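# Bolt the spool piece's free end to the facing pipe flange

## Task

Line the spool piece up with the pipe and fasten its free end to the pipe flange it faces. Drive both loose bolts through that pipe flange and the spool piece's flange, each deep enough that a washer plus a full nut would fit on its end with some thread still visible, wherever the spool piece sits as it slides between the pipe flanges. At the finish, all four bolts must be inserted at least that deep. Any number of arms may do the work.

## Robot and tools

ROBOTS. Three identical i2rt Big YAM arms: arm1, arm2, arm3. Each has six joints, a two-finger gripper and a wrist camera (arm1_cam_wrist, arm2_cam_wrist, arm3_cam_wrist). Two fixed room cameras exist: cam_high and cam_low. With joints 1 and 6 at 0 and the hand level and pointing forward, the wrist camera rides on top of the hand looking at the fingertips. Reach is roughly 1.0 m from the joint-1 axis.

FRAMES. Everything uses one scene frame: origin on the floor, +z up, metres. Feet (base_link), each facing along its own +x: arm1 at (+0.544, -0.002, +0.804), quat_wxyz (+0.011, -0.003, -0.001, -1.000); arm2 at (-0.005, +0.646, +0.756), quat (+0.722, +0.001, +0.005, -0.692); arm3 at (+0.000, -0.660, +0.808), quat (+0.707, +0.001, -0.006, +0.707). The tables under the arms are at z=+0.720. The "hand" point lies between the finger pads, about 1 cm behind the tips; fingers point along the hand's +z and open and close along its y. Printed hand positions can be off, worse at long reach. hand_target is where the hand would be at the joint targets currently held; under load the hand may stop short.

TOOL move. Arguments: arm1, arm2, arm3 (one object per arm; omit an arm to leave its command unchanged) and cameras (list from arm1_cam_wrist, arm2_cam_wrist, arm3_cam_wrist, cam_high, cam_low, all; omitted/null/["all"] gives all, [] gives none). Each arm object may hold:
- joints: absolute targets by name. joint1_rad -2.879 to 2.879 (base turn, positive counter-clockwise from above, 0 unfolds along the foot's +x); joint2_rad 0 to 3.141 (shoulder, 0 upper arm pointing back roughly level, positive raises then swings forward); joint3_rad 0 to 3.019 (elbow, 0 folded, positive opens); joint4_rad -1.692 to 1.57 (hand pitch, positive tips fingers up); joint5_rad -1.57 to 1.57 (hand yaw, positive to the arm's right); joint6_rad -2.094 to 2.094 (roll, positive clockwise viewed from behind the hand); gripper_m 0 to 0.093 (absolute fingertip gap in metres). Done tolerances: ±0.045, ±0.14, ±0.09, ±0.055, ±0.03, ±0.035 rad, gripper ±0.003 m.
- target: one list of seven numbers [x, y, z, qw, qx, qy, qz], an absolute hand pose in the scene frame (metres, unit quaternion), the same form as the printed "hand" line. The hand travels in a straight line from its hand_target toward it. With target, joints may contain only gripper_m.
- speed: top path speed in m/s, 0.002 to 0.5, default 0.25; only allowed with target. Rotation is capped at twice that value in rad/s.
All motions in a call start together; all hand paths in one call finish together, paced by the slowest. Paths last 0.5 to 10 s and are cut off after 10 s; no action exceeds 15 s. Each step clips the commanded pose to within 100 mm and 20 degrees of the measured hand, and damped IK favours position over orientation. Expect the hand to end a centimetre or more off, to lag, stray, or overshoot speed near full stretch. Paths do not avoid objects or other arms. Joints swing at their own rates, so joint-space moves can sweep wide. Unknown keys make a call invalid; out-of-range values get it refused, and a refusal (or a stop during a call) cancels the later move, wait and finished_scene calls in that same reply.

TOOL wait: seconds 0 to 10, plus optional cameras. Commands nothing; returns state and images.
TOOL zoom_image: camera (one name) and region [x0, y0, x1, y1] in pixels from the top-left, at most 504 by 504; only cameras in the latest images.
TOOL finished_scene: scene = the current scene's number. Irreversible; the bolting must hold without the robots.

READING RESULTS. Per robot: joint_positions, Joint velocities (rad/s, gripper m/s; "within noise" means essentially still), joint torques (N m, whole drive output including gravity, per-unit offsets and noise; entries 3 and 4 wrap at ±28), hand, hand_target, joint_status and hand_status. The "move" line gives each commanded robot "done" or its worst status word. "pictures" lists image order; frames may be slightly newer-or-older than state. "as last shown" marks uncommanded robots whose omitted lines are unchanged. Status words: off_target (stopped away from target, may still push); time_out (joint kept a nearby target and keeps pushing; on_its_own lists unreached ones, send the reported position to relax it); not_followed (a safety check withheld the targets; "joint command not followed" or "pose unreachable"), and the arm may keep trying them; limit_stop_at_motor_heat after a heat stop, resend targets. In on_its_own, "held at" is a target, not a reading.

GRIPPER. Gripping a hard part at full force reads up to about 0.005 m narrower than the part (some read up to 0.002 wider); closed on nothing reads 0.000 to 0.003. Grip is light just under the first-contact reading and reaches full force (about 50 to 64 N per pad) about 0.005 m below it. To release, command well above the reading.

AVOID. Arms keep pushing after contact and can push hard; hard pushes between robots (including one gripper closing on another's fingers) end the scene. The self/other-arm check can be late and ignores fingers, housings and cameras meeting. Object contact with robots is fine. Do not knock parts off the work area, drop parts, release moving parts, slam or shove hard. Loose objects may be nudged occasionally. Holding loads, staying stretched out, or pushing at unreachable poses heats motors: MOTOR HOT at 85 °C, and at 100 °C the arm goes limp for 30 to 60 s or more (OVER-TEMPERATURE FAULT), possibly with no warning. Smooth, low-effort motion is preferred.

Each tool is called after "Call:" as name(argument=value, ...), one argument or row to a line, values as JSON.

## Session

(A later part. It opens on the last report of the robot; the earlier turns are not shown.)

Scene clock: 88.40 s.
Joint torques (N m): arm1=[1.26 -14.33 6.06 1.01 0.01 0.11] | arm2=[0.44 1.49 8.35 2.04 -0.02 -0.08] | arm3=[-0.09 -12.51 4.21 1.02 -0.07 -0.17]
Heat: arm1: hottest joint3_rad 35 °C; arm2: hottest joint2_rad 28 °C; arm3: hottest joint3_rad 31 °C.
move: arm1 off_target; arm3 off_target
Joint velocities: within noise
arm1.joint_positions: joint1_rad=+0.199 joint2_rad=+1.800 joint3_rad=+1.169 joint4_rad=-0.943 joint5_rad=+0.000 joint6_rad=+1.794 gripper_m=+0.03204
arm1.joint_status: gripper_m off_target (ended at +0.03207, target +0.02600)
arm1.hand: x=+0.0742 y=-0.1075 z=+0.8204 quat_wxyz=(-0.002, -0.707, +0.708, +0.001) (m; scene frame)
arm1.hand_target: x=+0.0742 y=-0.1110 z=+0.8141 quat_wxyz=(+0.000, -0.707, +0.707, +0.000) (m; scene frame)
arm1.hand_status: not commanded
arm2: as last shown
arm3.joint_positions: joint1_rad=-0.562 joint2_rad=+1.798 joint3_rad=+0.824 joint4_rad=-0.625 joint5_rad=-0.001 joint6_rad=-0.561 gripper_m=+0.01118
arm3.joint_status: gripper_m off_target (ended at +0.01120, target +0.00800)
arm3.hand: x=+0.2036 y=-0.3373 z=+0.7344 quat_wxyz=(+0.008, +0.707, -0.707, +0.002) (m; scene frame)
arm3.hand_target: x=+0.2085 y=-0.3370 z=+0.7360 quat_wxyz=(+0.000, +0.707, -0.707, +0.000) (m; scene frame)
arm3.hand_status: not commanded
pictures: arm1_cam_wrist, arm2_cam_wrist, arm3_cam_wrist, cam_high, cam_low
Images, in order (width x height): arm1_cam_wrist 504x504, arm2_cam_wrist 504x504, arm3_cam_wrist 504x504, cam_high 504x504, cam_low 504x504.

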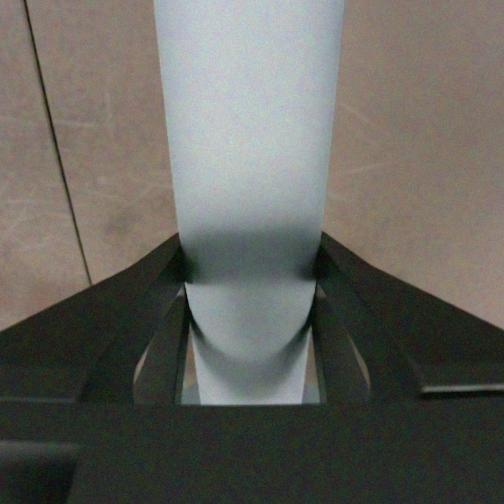

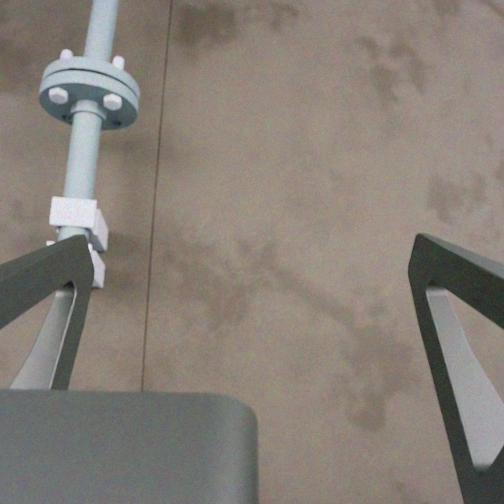

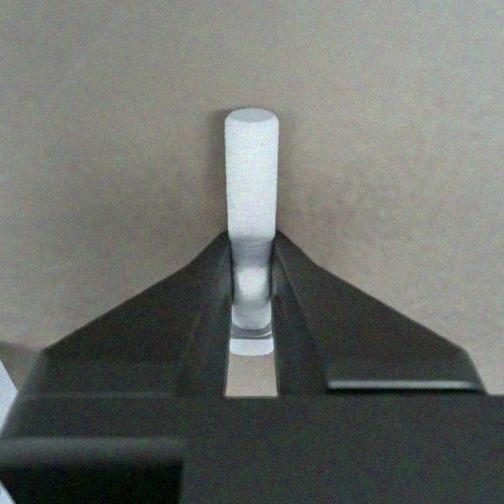

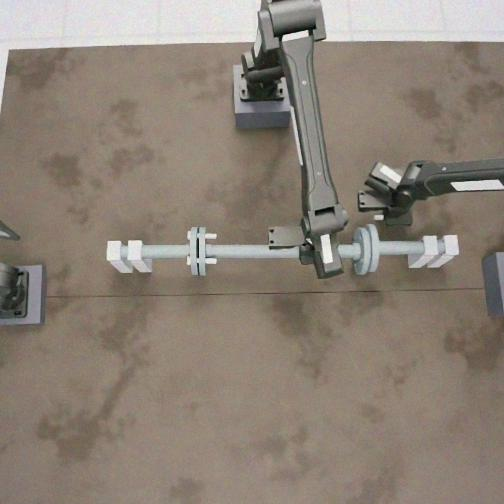

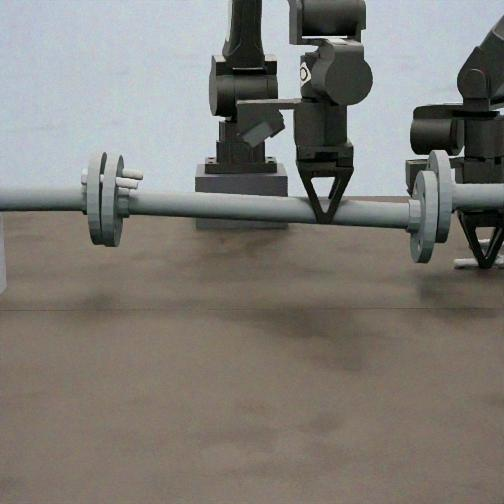

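Call:
move(
  arm3={"target":[0.2,-0.36,0.93,0,0.7071,-0.7071,0],"speed":0.15,"joints":{"gripper_m":0.004}},
  arm1={"target":[0.0742,-0.111,0.835,0.0212,0.7071,-0.7071,0.0212],"speed":0.05},
)

Call:
zoom_image(
  camera="cam_low",
  region=[364, 130, 504, 280],
)

Call:
zoom_image(
  camera="cam_high",
  region=[310, 180, 470, 310],
)

Scene clock: 99.40 s.
Joint torques (N m): arm1=[0.56 -17.03 6.68 -0.21 -0.64 0.03] | arm2=[0.44 1.44 8.35 2.06 -0.02 -0.08] | arm3=[-0.26 -9.58 11.11 -0.05 -0.06 -0.17]
Heat: arm1: hottest joint3_rad 34 °C; arm2: hottest joint3_rad 29 °C; arm3: hottest joint3_rad 30 °C.
move: arm1 off_target; arm3 off_target
Joint velocities: within noise
arm1.joint_positions: joint1_rad=+0.187 joint2_rad=+1.799 joint3_rad=+1.169 joint4_rad=-0.951 joint5_rad=-0.040 joint6_rad=+1.781 gripper_m=+0.03204
arm1.joint_status: not commanded
arm1.hand: x=+0.0762 y=-0.1081 z=+0.8211 quat_wxyz=(-0.010, -0.707, +0.707, -0.018) (m; scene frame)
arm1.hand_target: x=+0.0743 y=-0.1110 z=+0.8348 quat_wxyz=(-0.021, -0.707, +0.707, -0.021) (m; scene frame)
arm1.hand_status: off_target (0.014 m and 1.3 deg from the pose sent, 0.015 m and 3.4 deg at the start)
arm2: as last shown
arm3.joint_positions: joint1_rad=-0.575 joint2_rad=+1.381 joint3_rad=+0.911 joint4_rad=-1.164 joint5_rad=-0.001 joint6_rad=-0.575 gripper_m=+0.01115
arm3.joint_status: gripper_m off_target (ended at +0.01115, target +0.00400)
arm3.hand: x=+0.1856 y=-0.3740 z=+0.9085 quat_wxyz=(+0.025, +0.707, -0.707, +0.005) (m; scene frame)
arm3.hand_target: x=+0.1994 y=-0.3609 z=+0.9300 quat_wxyz=(+0.000, +0.707, -0.707, +0.000) (m; scene frame)
arm3.hand_status: off_target (0.029 m and 3.0 deg from the pose sent, 0.197 m and 1.0 deg at the start)
pictures: arm1_cam_wrist, arm2_cam_wrist, arm3_cam_wrist, cam_high, cam_low
Images, in order (width x height): arm1_cam_wrist 504x504, arm2_cam_wrist 504x504, arm3_cam_wrist 504x504, cam_high 504x504, cam_low 504x504.

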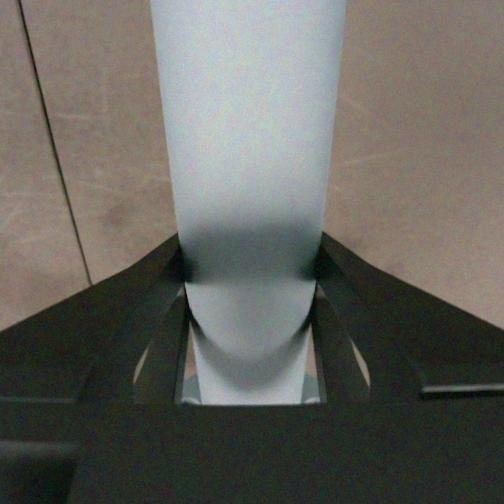

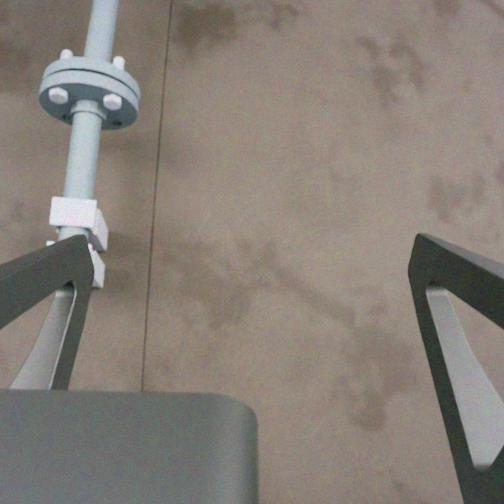

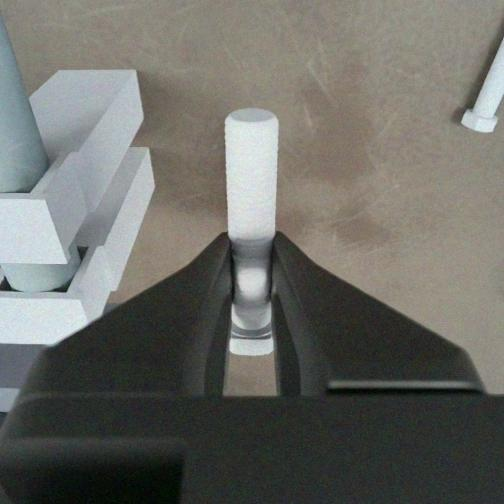

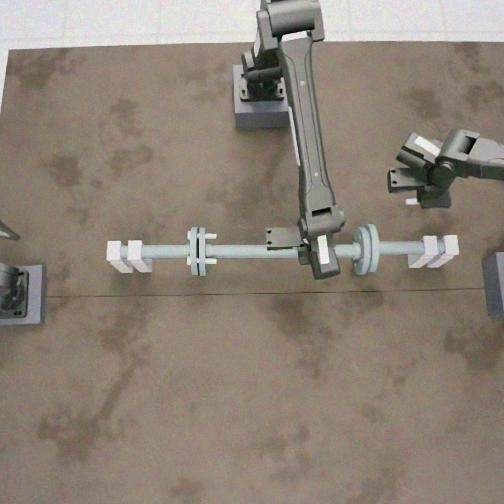

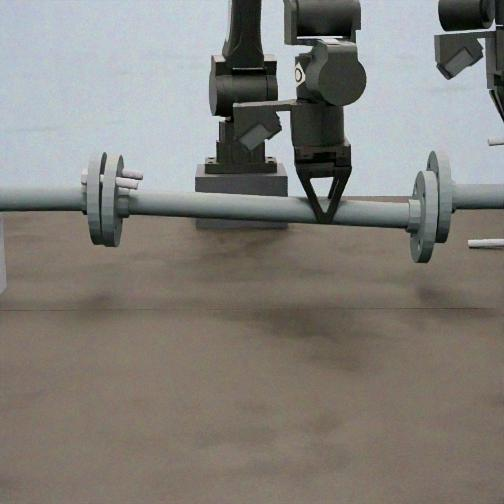

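Scaled by 3.360 from the camera's 504x504 image, which has a finer 720x720 frame.

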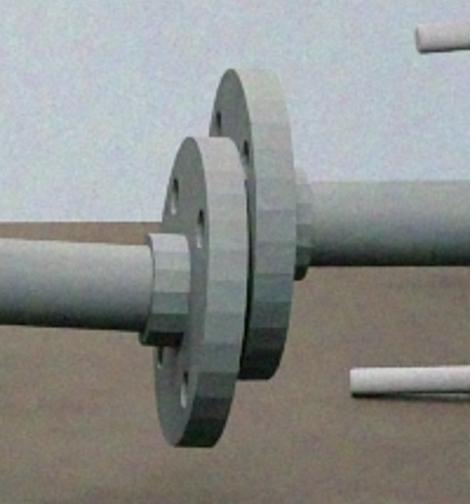

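Scaled by 3.150 from the camera's 504x504 image, which has a finer 720x720 frame.

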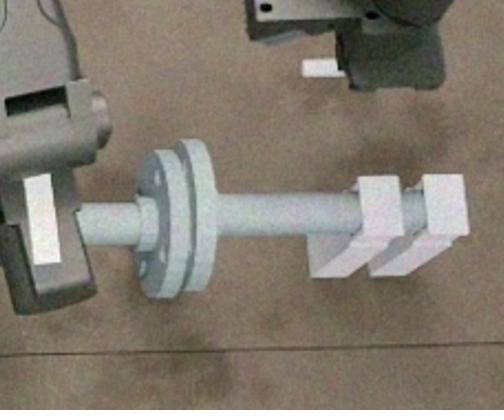

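Call:
move(
  arm1={"target":[0.073,-0.111,0.856,0.0212,0.7071,-0.7071,0.0212],"speed":0.05},
  cameras=["cam_low","cam_high"],
)

Call:
zoom_image(
  camera="cam_low",
  region=[364, 130, 504, 280],
)

Call:
zoom_image(
  camera="cam_low",
  region=[50, 130, 190, 270],
)

Scene clock: 103.63 s.
Joint torques (N m): arm1=[0.62 -16.79 8.32 -0.24 -0.17 0.24] | arm2=[0.38 1.44 8.35 2.06 -0.02 -0.08] | arm3=[-0.21 -9.7 11.17 0.09 -0.05 -0.17]
Heat: arm1: hottest joint3_rad 34 °C; arm2: hottest joint3_rad 29 °C; arm3: hottest joint3_rad 31 °C.
move: arm1 off_target
Joint velocities: within noise
arm1.joint_positions: joint1_rad=+0.187 joint2_rad=+1.772 joint3_rad=+1.172 joint4_rad=-1.004 joint5_rad=-0.054 joint6_rad=+1.762 gripper_m=+0.03204
arm1.joint_status: not commanded
arm1.hand: x=+0.0858 y=-0.1086 z=+0.8343 quat_wxyz=(-0.004, -0.713, +0.700, -0.031) (m; scene frame)
arm1.hand_target: x=+0.0735 y=-0.1109 z=+0.8560 quat_wxyz=(-0.022, -0.707, +0.707, -0.021) (m; scene frame)
arm1.hand_status: off_target (0.025 m and 2.5 deg from the pose sent, 0.035 m and 1.3 deg at the start)
arm2.joint_positions: joint1_rad=-0.240 joint2_rad=+0.590 joint3_rad=+1.323 joint4_rad=-1.428 joint5_rad=-0.024 joint6_rad=-0.286 gripper_m=+0.09396
arm2.joint_status: not commanded
arm2.hand: x=-0.0419 y=+0.4280 z=+1.2502 quat_wxyz=(-0.225, -0.608, -0.673, +0.356) (m; scene frame)
arm2.hand_target: x=-0.0415 y=+0.4295 z=+1.2610 quat_wxyz=(-0.231, -0.604, -0.669, +0.366) (m; scene frame)
arm2.hand_status: not commanded
arm3: as last shown
arm3.joint_positions: joint1_rad=-0.575 joint2_rad=+1.381 joint3_rad=+0.911 joint4_rad=-1.164 joint5_rad=-0.001 joint6_rad=-0.576 gripper_m=+0.01115
arm3.hand: x=+0.1855 y=-0.3740 z=+0.9085 quat_wxyz=(+0.025, +0.707, -0.707, +0.005) (m; scene frame)
pictures: cam_high, cam_low
Images, in order (width x height): cam_high 504x504, cam_low 504x504.

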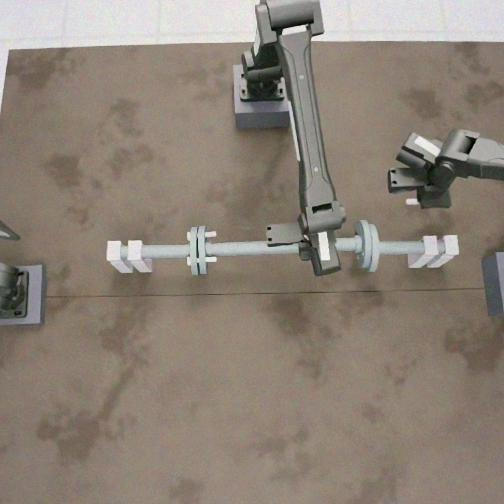

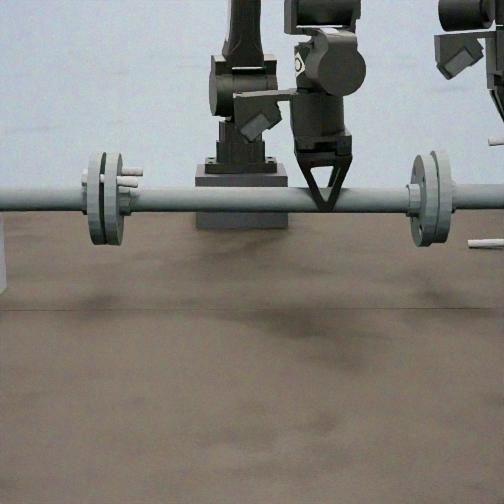

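Scaled by 3.360 from the camera's 504x504 image, which has a finer 720x720 frame.

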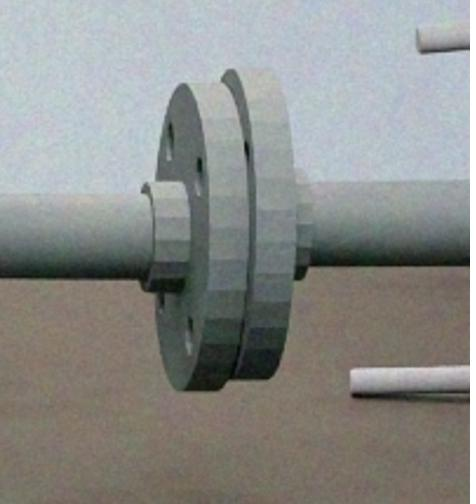

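Scaled by 3.600 from the camera's 504x504 image, which has a finer 720x720 frame.

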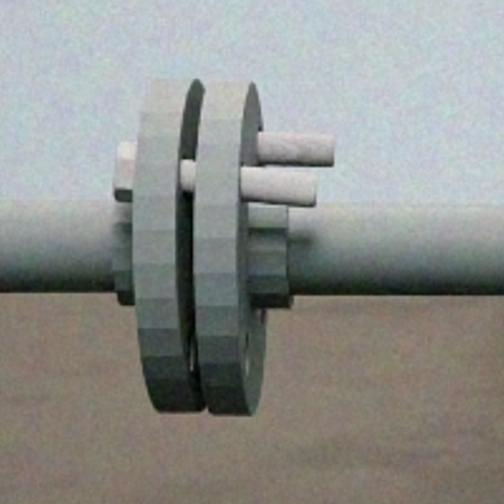

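Call:
move(
  arm1={"target":[0.060,-0.111,0.863,0.0212,0.7071,-0.7071,0.0212],"speed":0.05},
  cameras=["cam_low","cam_high"],
)

Call:
zoom_image(
  camera="cam_low",
  region=[364, 130, 504, 280],
)

Call:
zoom_image(
  camera="cam_high",
  region=[310, 180, 470, 310],
)

Scene clock: 109.60 s.
Joint torques (N m): arm1=[0.32 -15.68 10.04 -0.01 0.01 0.23] | arm2=[0.44 1.49 8.35 2.04 -0.02 -0.08] | arm3=[-0.21 -9.64 11.17 0.05 -0.05 -0.18]
Heat: arm1: hottest joint3_rad 35 °C; arm2: hottest joint3_rad 29 °C; arm3: hottest joint3_rad 32 °C.
move: arm1 off_target
Joint velocities: within noise
arm1.joint_positions: joint1_rad=+0.186 joint2_rad=+1.772 joint3_rad=+1.193 joint4_rad=-1.040 joint5_rad=-0.059 joint6_rad=+1.757 gripper_m=+0.03204
arm1.joint_status: not commanded
arm1.hand: x=+0.0847 y=-0.1092 z=+0.8414 quat_wxyz=(+0.000, -0.714, +0.699, -0.037) (m; scene frame)
arm1.hand_target: x=+0.0613 y=-0.1107 z=+0.8635 quat_wxyz=(-0.022, -0.707, +0.707, -0.021) (m; scene frame)
arm1.hand_status: off_target (0.033 m and 3.3 deg from the pose sent, 0.039 m and 2.5 deg at the start)
arm2, arm3: as last shown
pictures: cam_high, cam_low
Images, in order (width x height): cam_high 504x504, cam_low 504x504.

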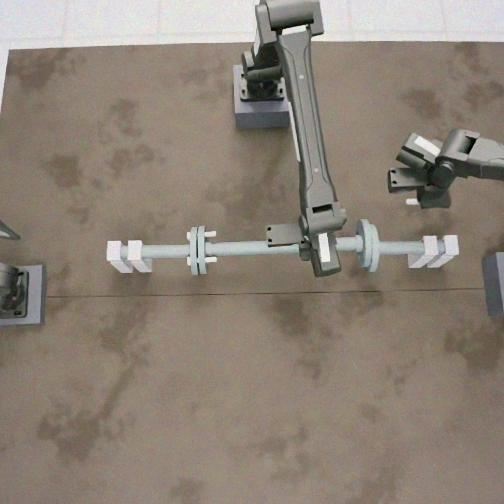

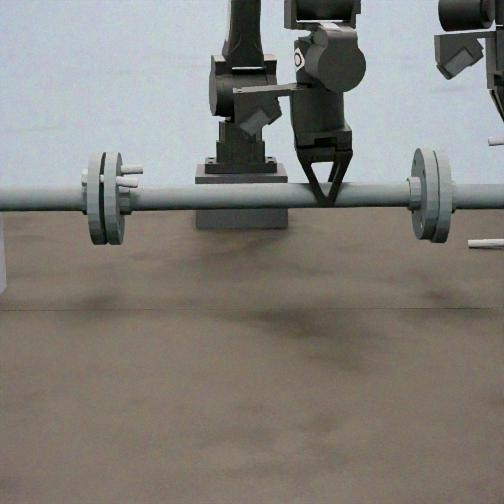

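Scaled by 3.360 from the camera's 504x504 image, which has a finer 720x720 frame.

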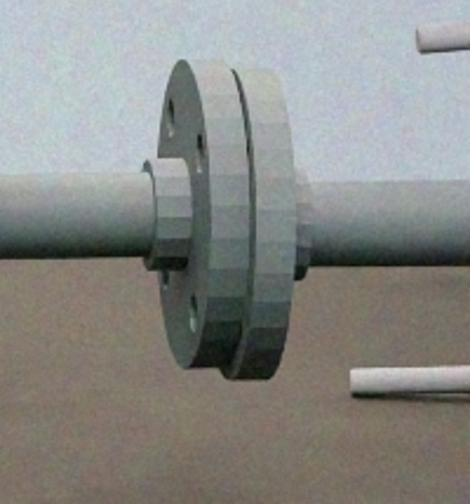

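Scaled by 3.150 from the camera's 504x504 image, which has a finer 720x720 frame.

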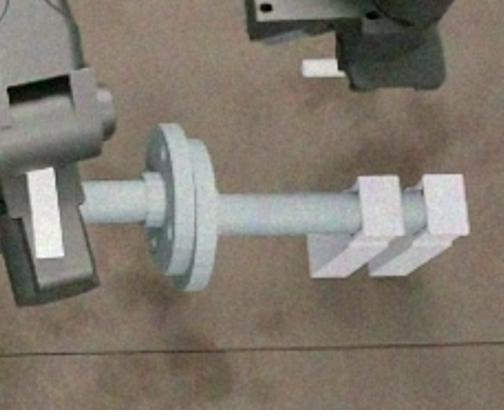

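Call:
move(
  arm1={"target":[0.043,-0.111,0.857,0,0.7071,-0.7071,0],"speed":0.05},
  cameras=["cam_low","cam_high"],
)

Call:
zoom_image(
  camera="cam_low",
  region=[364, 130, 504, 280],
)

Call:
zoom_image(
  camera="cam_high",
  region=[310, 180, 470, 310],
)

Scene clock: 116.10 s.
Joint torques (N m): arm1=[1.14 -16.09 10.29 0.08 0.43 -0.05] | arm2=[0.44 1.44 8.35 2.06 -0.03 -0.08] | arm3=[-0.21 -9.64 11.17 0.1 -0.05 -0.18]
Heat: arm1: hottest joint3_rad 36 °C; arm2: hottest joint3_rad 29 °C; arm3: hottest joint3_rad 33 °C.
move: arm1 off_target
Joint velocities: within noise
arm1.joint_positions: joint1_rad=+0.188 joint2_rad=+1.820 joint3_rad=+1.249 joint4_rad=-1.060 joint5_rad=-0.011 joint6_rad=+1.795 gripper_m=+0.03204
arm1.joint_status: not commanded
arm1.hand: x=+0.0682 y=-0.1054 z=+0.8368 quat_wxyz=(+0.019, -0.702, +0.712, -0.020) (m; scene frame)
arm1.hand_target: x=+0.0443 y=-0.1109 z=+0.8577 quat_wxyz=(+0.000, -0.707, +0.707, +0.000) (m; scene frame)
arm1.hand_status: off_target (0.033 m and 3.3 deg from the pose sent, 0.044 m and 4.4 deg at the start)
arm2, arm3: as last shown
pictures: cam_high, cam_low
Images, in order (width x height): cam_high 504x504, cam_low 504x504.

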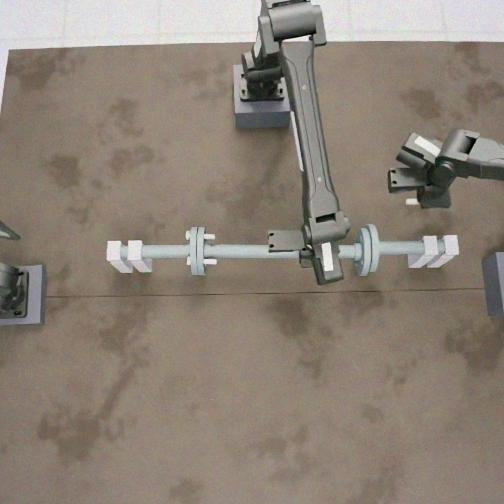

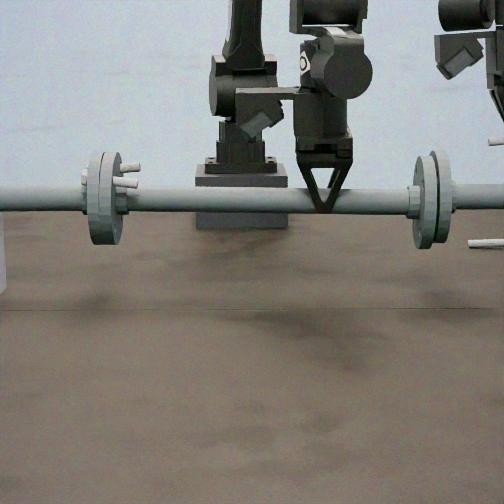

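Scaled by 3.360 from the camera's 504x504 image, which has a finer 720x720 frame.

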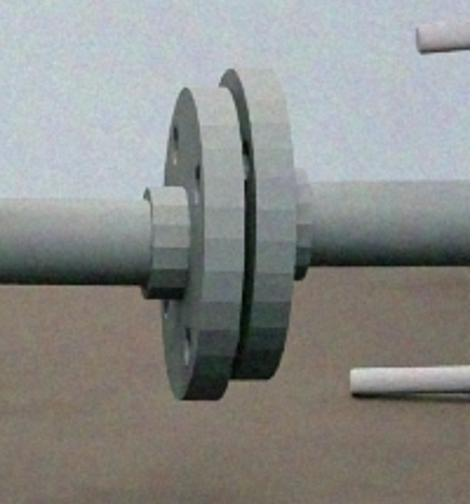

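Scaled by 3.150 from the camera's 504x504 image, which has a finer 720x720 frame.

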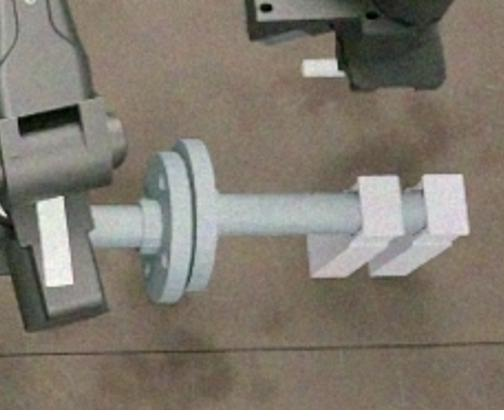

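Call:
move(
  arm1={"target":[0.053,-0.111,0.862,0,0.7071,-0.7071,0],"speed":0.05},
  cameras=["cam_low","cam_high"],
)

Call:
zoom_image(
  camera="cam_low",
  region=[364, 130, 504, 280],
)

Call:
zoom_image(
  camera="cam_high",
  region=[310, 180, 470, 310],
)

Scene clock: 122.03 s.
Joint torques (N m): arm1=[1.32 -17.9 8.62 0.05 0.39 0] | arm2=[0.44 1.49 8.35 2.07 -0.02 -0.07] | arm3=[-0.21 -9.58 11.21 0.08 -0.06 -0.17]
Heat: arm1: hottest joint3_rad 37 °C; arm2: hottest joint3_rad 29 °C; arm3: hottest joint3_rad 34 °C.
move: arm1 off_target
Joint velocities: within noise
arm1.joint_positions: joint1_rad=+0.190 joint2_rad=+1.820 joint3_rad=+1.249 joint4_rad=-1.062 joint5_rad=-0.011 joint6_rad=+1.796 gripper_m=+0.03204
arm1.joint_status: not commanded
arm1.hand: x=+0.0686 y=-0.1061 z=+0.8368 quat_wxyz=(+0.020, -0.702, +0.711, -0.020) (m; scene frame)
arm1.hand_target: x=+0.0538 y=-0.1110 z=+0.8621 quat_wxyz=(+0.000, -0.707, +0.707, +0.000) (m; scene frame)
arm1.hand_status: off_target (0.030 m and 3.3 deg from the pose sent, 0.030 m and 3.3 deg at the start)
arm2, arm3: as last shown
pictures: cam_high, cam_low
Images, in order (width x height): cam_high 504x504, cam_low 504x504.

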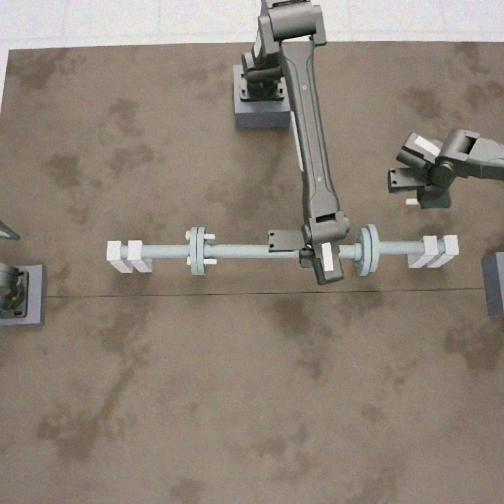

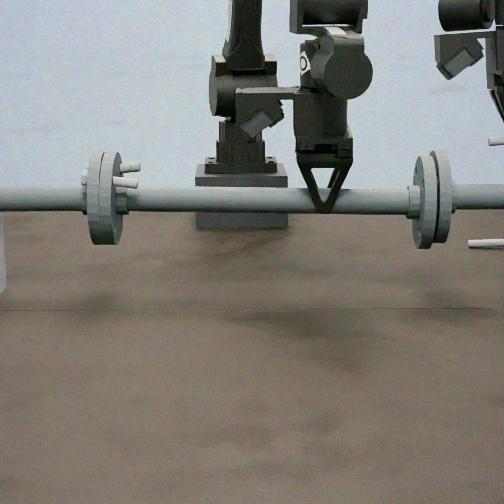

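Scaled by 3.360 from the camera's 504x504 image, which has a finer 720x720 frame.

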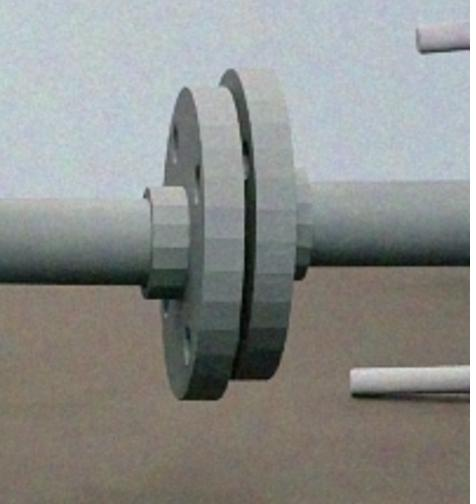

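Scaled by 3.150 from the camera's 504x504 image, which has a finer 720x720 frame.

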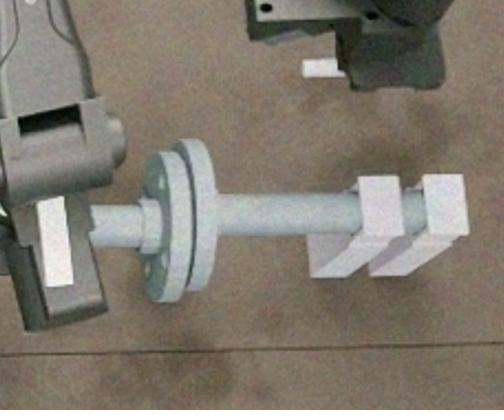

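Call:
move(
  arm1={"target":[0.060,-0.111,0.869,0,0.7071,-0.7071,0],"speed":0.05},
  cameras=["cam_low","cam_high"],
)

Call:
zoom_image(
  camera="cam_low",
  region=[364, 130, 504, 280],
)

Call:
zoom_image(
  camera="cam_high",
  region=[310, 180, 470, 310],
)

Scene clock: 127.23 s.
Joint torques (N m): arm1=[1.32 -18.32 7.73 0.03 0.32 0.03] | arm2=[0.44 1.44 8.35 2.04 -0.02 -0.08] | arm3=[-0.21 -9.58 11.15 0.06 -0.05 -0.16]
Heat: arm1: hottest joint3_rad 36 °C; arm2: hottest joint3_rad 29 °C; arm3: hottest joint3_rad 34 °C.
move: arm1 off_target
Joint velocities: within noise
arm1.joint_positions: joint1_rad=+0.192 joint2_rad=+1.804 joint3_rad=+1.249 joint4_rad=-1.071 joint5_rad=-0.009 joint6_rad=+1.796 gripper_m=+0.03204
arm1.joint_status: not commanded
arm1.hand: x=+0.0696 y=-0.1065 z=+0.8442 quat_wxyz=(+0.018, -0.703, +0.711, -0.017) (m; scene frame)
arm1.hand_target: x=+0.0605 y=-0.1108 z=+0.8688 quat_wxyz=(+0.000, -0.707, +0.707, +0.000) (m; scene frame)
arm1.hand_status: off_target (0.027 m and 2.9 deg from the pose sent, 0.034 m and 3.3 deg at the start)
arm2, arm3: as last shown
pictures: cam_high, cam_low
Images, in order (width x height): cam_high 504x504, cam_low 504x504.

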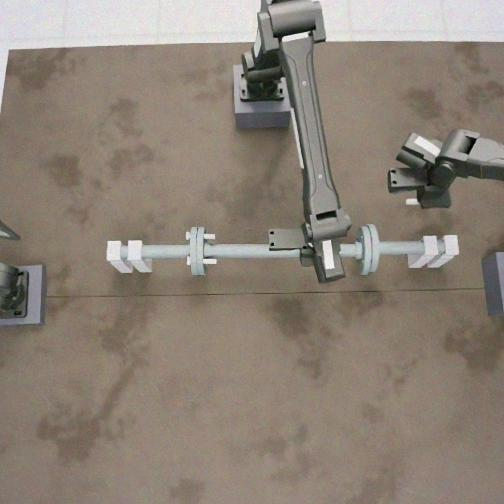

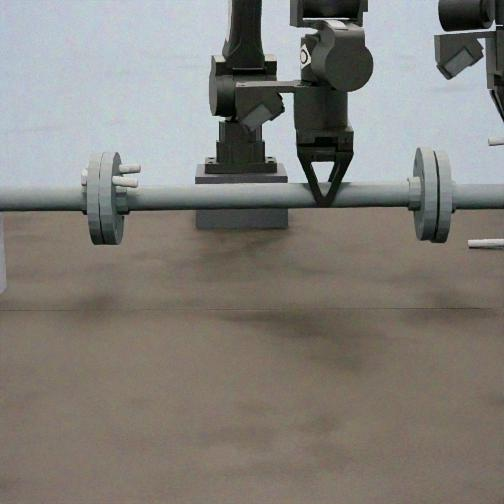

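Scaled by 3.360 from the camera's 504x504 image, which has a finer 720x720 frame.

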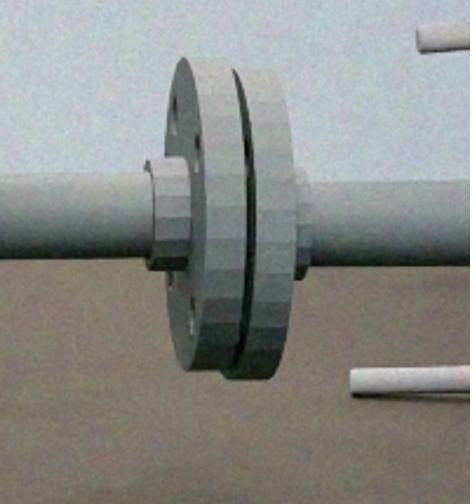

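Scaled by 3.150 from the camera's 504x504 image, which has a finer 720x720 frame.

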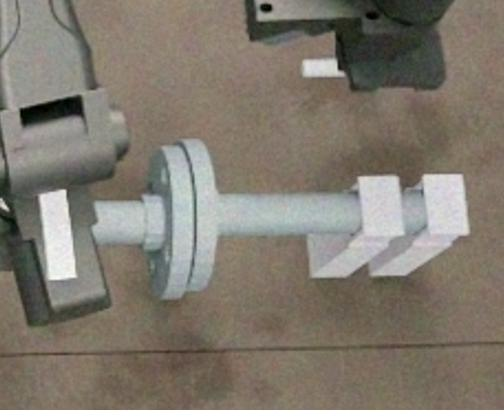

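Call:
move(
  arm1={"target":[0.072,-0.111,0.865,0,0.7071,-0.7071,0],"speed":0.05},
  cameras=["cam_low","cam_high"],
)

Call:
zoom_image(
  camera="cam_low",
  region=[364, 130, 504, 280],
)

Call:
zoom_image(
  camera="cam_high",
  region=[310, 180, 470, 310],
)

Scene clock: 132.00 s.
Joint torques (N m): arm1=[1.26 -18.08 6.83 0.54 0.26 0.13] | arm2=[0.38 1.44 8.34 2.06 -0.02 -0.08] | arm3=[-0.32 -9.58 11.18 0.09 -0.05 -0.17]
Heat: arm1: hottest joint3_rad 36 °C; arm2: hottest joint3_rad 30 °C; arm3: hottest joint3_rad 35 °C.
move: arm1 off_target
Joint velocities: within noise
arm1.joint_positions: joint1_rad=+0.198 joint2_rad=+1.785 joint3_rad=+1.220 joint4_rad=-1.062 joint5_rad=-0.007 joint6_rad=+1.791 gripper_m=+0.03204
arm1.joint_status: not commanded
arm1.hand: x=+0.0786 y=-0.1072 z=+0.8441 quat_wxyz=(+0.018, -0.707, +0.707, -0.017) (m; scene frame)
arm1.hand_target: x=+0.0722 y=-0.1109 z=+0.8647 quat_wxyz=(+0.000, -0.707, +0.707, +0.000) (m; scene frame)
arm1.hand_status: off_target (0.022 m and 2.8 deg from the pose sent, 0.021 m and 2.9 deg at the start)
arm2, arm3: as last shown
pictures: cam_high, cam_low
Images, in order (width x height): cam_high 504x504, cam_low 504x504.

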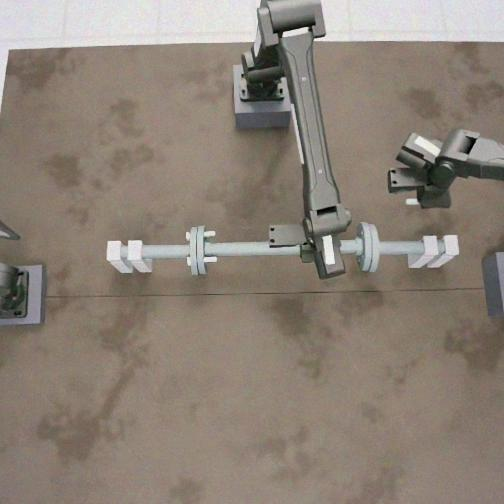

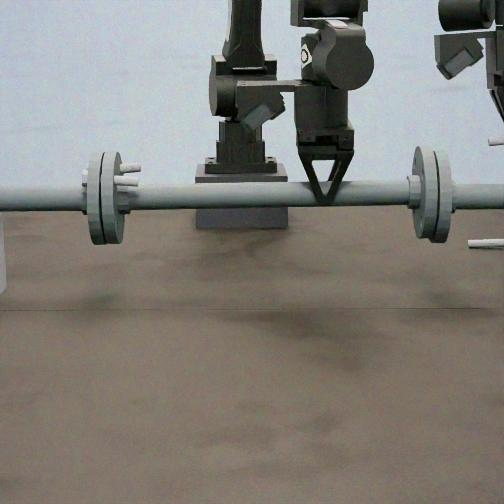

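Scaled by 3.360 from the camera's 504x504 image, which has a finer 720x720 frame.

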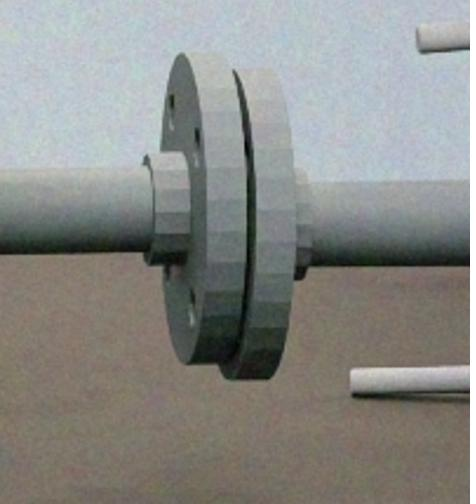

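Scaled by 3.150 from the camera's 504x504 image, which has a finer 720x720 frame.

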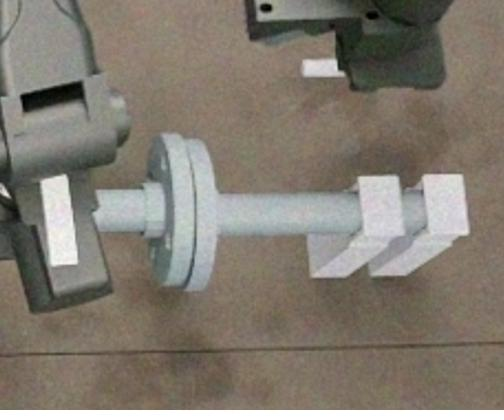

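Call:
move(
  arm1={"target":[0.071,-0.111,0.856,0,0.7071,-0.7071,0],"speed":0.05},
  cameras=["cam_low","cam_high"],
)

Call:
zoom_image(
  camera="cam_low",
  region=[364, 130, 504, 280],
)

Call:
zoom_image(
  camera="cam_high",
  region=[310, 180, 470, 310],
)

Scene clock: 136.60 s.
Joint torques (N m): arm1=[1.26 -16.97 6.84 0.62 0.23 0.13] | arm2=[0.44 1.49 8.35 2.06 -0.02 -0.08] | arm3=[-0.21 -9.58 11.19 0.06 -0.06 -0.17]
Heat: arm1: hottest joint3_rad 36 °C; arm2: hottest joint3_rad 30 °C; arm3: hottest joint3_rad 35 °C.
move: arm1 off_target
Joint velocities: within noise
arm1.joint_positions: joint1_rad=+0.198 joint2_rad=+1.785 joint3_rad=+1.213 joint4_rad=-1.043 joint5_rad=-0.006 joint6_rad=+1.791 gripper_m=+0.03204
arm1.joint_status: not commanded
arm1.hand: x=+0.0775 y=-0.1073 z=+0.8415 quat_wxyz=(+0.014, -0.707, +0.707, -0.013) (m; scene frame)
arm1.hand_target: x=+0.0711 y=-0.1109 z=+0.8559 quat_wxyz=(+0.000, -0.707, +0.707, +0.000) (m; scene frame)
arm1.hand_status: off_target (0.016 m and 2.2 deg from the pose sent, 0.015 m and 2.8 deg at the start)
arm2, arm3: as last shown
arm3.hand_target: x=+0.1994 y=-0.3608 z=+0.9300 quat_wxyz=(+0.000, +0.707, -0.707, +0.000) (m; scene frame)
pictures: cam_high, cam_low
Images, in order (width x height): cam_high 504x504, cam_low 504x504.

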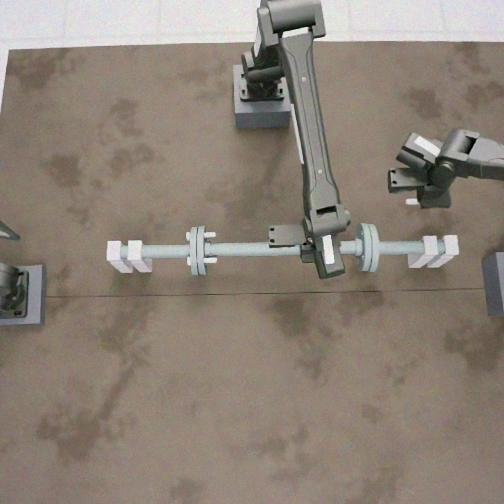

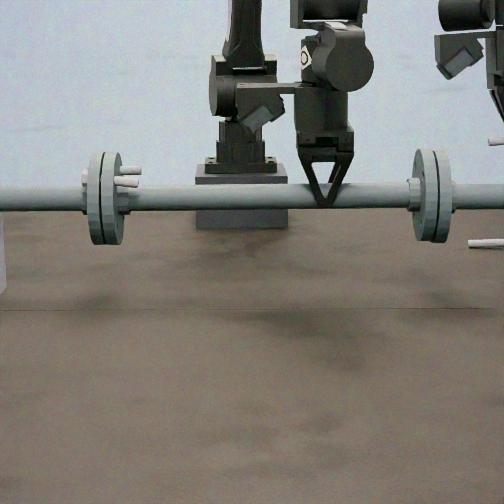

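Scaled by 3.360 from the camera's 504x504 image, which has a finer 720x720 frame.

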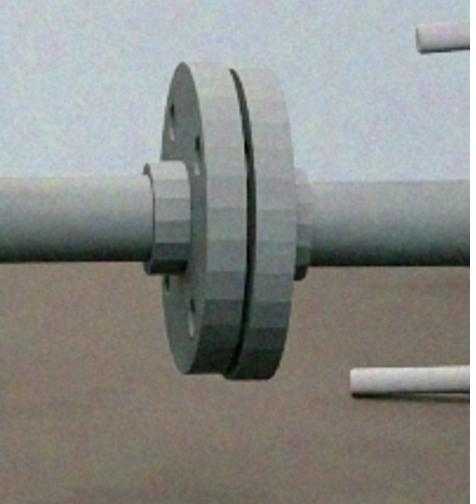

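Scaled by 3.150 from the camera's 504x504 image, which has a finer 720x720 frame.

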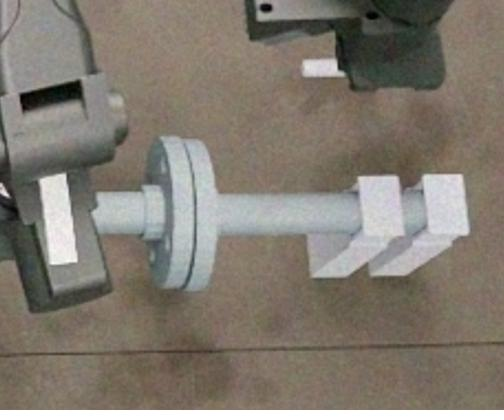

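Call:
move(
  arm1={"target":[0.071,-0.111,0.852,0,0.7071,-0.7071,0],"speed":0.05},
  arm3={"target":[0.125,-0.385,0.915,-0.02,0.7071,-0.7071,0],"speed":0.15},
  cameras=["arm3_cam_wrist","cam_low","cam_high"],
)

Call:
zoom_image(
  camera="cam_low",
  region=[364, 130, 504, 280],
)

Call:
zoom_image(
  camera="cam_high",
  region=[310, 180, 470, 310],
)

Scene clock: 149.53 s.
Joint torques (N m): arm1=[1.26 -16.79 6.8 0.65 0.19 0.13] | arm2=[0.44 1.44 8.35 2.04 -0.02 -0.08] | arm3=[1.32 -7.47 7.47 1.13 0.03 0.07]
Heat: arm1: hottest joint3_rad 37 °C; arm2: hottest joint3_rad 30 °C; arm3: hottest joint3_rad 36 °C.
move: arm1 off_target; arm3 done
Joint velocities: within noise
arm1.joint_positions: joint1_rad=+0.198 joint2_rad=+1.785 joint3_rad=+1.209 joint4_rad=-1.033 joint5_rad=-0.005 joint6_rad=+1.791 gripper_m=+0.03204
arm1.joint_status: not commanded
arm1.hand: x=+0.0768 y=-0.1072 z=+0.8402 quat_wxyz=(+0.012, -0.707, +0.707, -0.011) (m; scene frame)
arm1.hand_target: x=+0.0711 y=-0.1109 z=+0.8520 quat_wxyz=(+0.000, -0.707, +0.707, +0.000) (m; scene frame)
arm1.hand_status: off_target (0.014 m and 1.8 deg from the pose sent, 0.013 m and 2.2 deg at the start)
arm2: as last shown
arm3.joint_positions: joint1_rad=-0.430 joint2_rad=+1.220 joint3_rad=+0.774 joint4_rad=-1.130 joint5_rad=+0.008 joint6_rad=-0.431 gripper_m=+0.01114
arm3.joint_status: not commanded
arm3.hand: x=+0.1253 y=-0.3904 z=+0.9098 quat_wxyz=(-0.004, +0.708, -0.707, +0.004) (m; scene frame)
arm3.hand_target: x=+0.1250 y=-0.3850 z=+0.9151 quat_wxyz=(-0.020, +0.707, -0.707, +0.000) (m; scene frame)
arm3.hand_status: done (0.008 m and 1.8 deg from the pose sent, 0.062 m and 5.2 deg at the start)
pictures: arm3_cam_wrist, cam_high, cam_low
Images, in order (width x height): arm3_cam_wrist 504x504, cam_high 504x504, cam_low 504x504.

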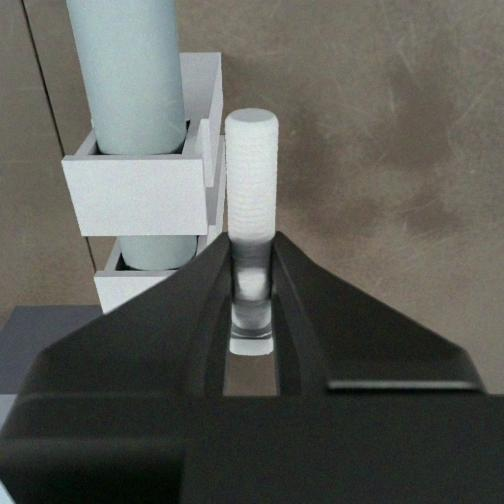

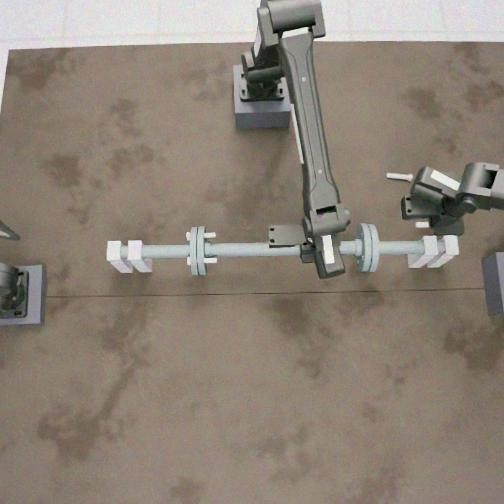

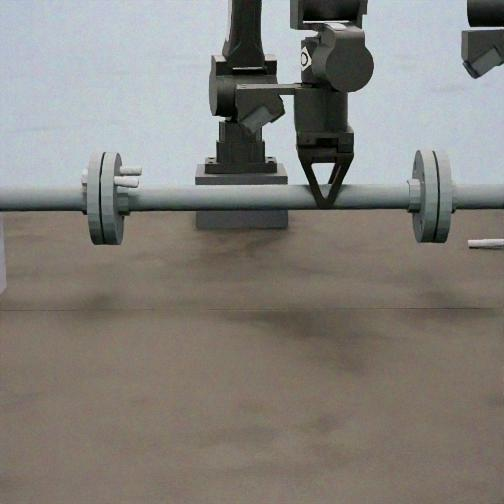

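Scaled by 3.360 from the camera's 504x504 image, which has a finer 720x720 frame.

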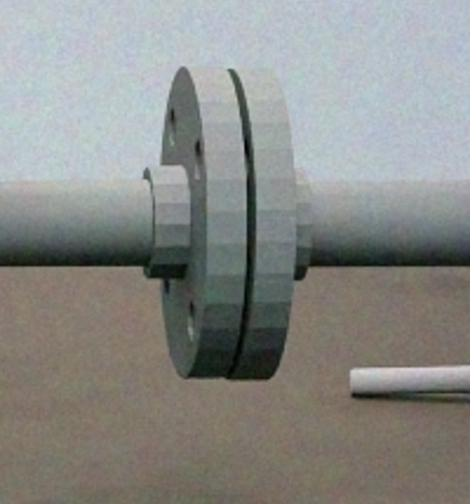

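Scaled by 3.150 from the camera's 504x504 image, which has a finer 720x720 frame.

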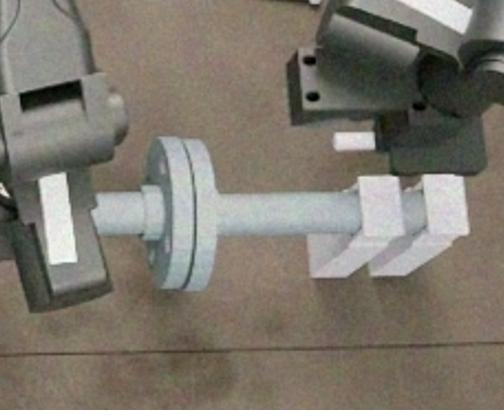

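Call:
move(
  arm3={"target":[0.122,-0.33,0.891,-0.018,0.7071,-0.7071,-0.003],"speed":0.1},
  cameras=["arm3_cam_wrist","cam_low","cam_high"],
)

Call:
zoom_image(
  camera="cam_low",
  region=[364, 130, 504, 280],
)

Call:
zoom_image(
  camera="cam_high",
  region=[310, 180, 470, 310],
)

Scene clock: 158.13 s.
Joint torques (N m): arm1=[1.38 -16.79 6.8 0.65 0.19 0.13] | arm2=[0.44 1.44 8.35 2.06 -0.03 -0.08] | arm3=[1.55 -7 10.74 1.05 -0.16 0.05]
Heat: arm1: hottest joint3_rad 36 °C; arm2: hottest joint3_rad 30 °C; arm3: hottest joint3_rad 35 °C.
move: arm3 off_target
Joint velocities: within noise
arm1: as last shown
arm1.hand_target: x=+0.0710 y=-0.1109 z=+0.8520 quat_wxyz=(+0.000, -0.707, +0.707, +0.000) (m; scene frame)
arm2.joint_positions: joint1_rad=-0.240 joint2_rad=+0.590 joint3_rad=+1.323 joint4_rad=-1.428 joint5_rad=-0.024 joint6_rad=-0.286 gripper_m=+0.09396
arm2.joint_status: not commanded
arm2.hand: x=-0.0419 y=+0.4280 z=+1.2502 quat_wxyz=(-0.225, -0.608, -0.673, +0.356) (m; scene frame)
arm2.hand_target: x=-0.0415 y=+0.4295 z=+1.2610 quat_wxyz=(-0.231, -0.604, -0.669, +0.366) (m; scene frame)
arm2.hand_status: not commanded
arm3.joint_positions: joint1_rad=-0.362 joint2_rad=+1.367 joint3_rad=+0.803 joint4_rad=-1.042 joint5_rad=+0.007 joint6_rad=-0.362 gripper_m=+0.01114
arm3.joint_status: not commanded
arm3.hand: x=+0.1163 y=-0.3567 z=+0.8763 quat_wxyz=(+0.009, +0.707, -0.707, +0.010) (m; scene frame)
arm3.hand_target: x=+0.1215 y=-0.3312 z=+0.8917 quat_wxyz=(-0.018, +0.707, -0.707, -0.003) (m; scene frame)
arm3.hand_status: off_target (0.031 m and 3.4 deg from the pose sent, 0.063 m and 1.8 deg at the start)
pictures: arm3_cam_wrist, cam_high, cam_low
Images, in order (width x height): arm3_cam_wrist 504x504, cam_high 504x504, cam_low 504x504.

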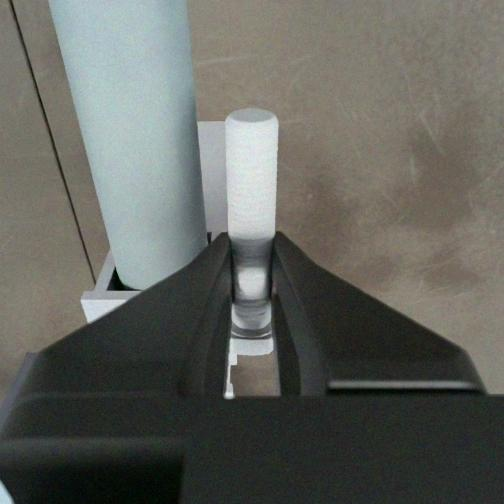

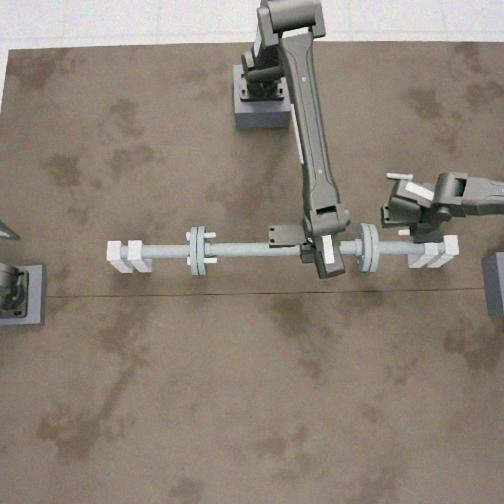

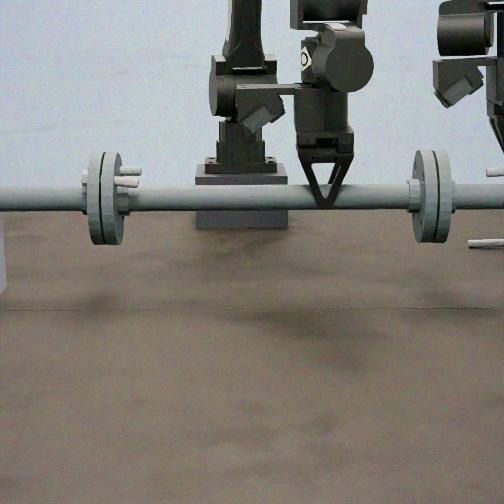

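Scaled by 3.360 from the camera's 504x504 image, which has a finer 720x720 frame.

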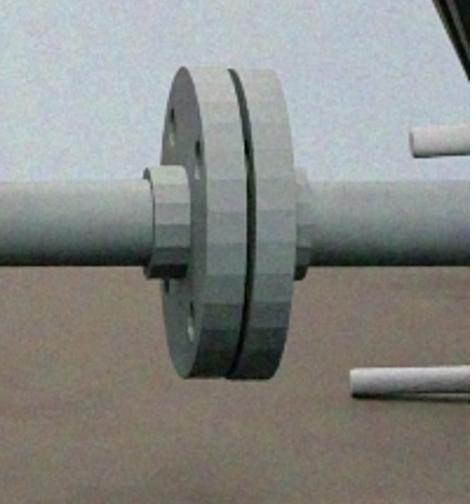

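Scaled by 3.150 from the camera's 504x504 image, which has a finer 720x720 frame.

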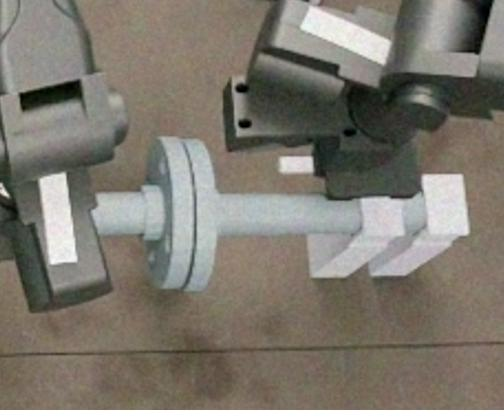

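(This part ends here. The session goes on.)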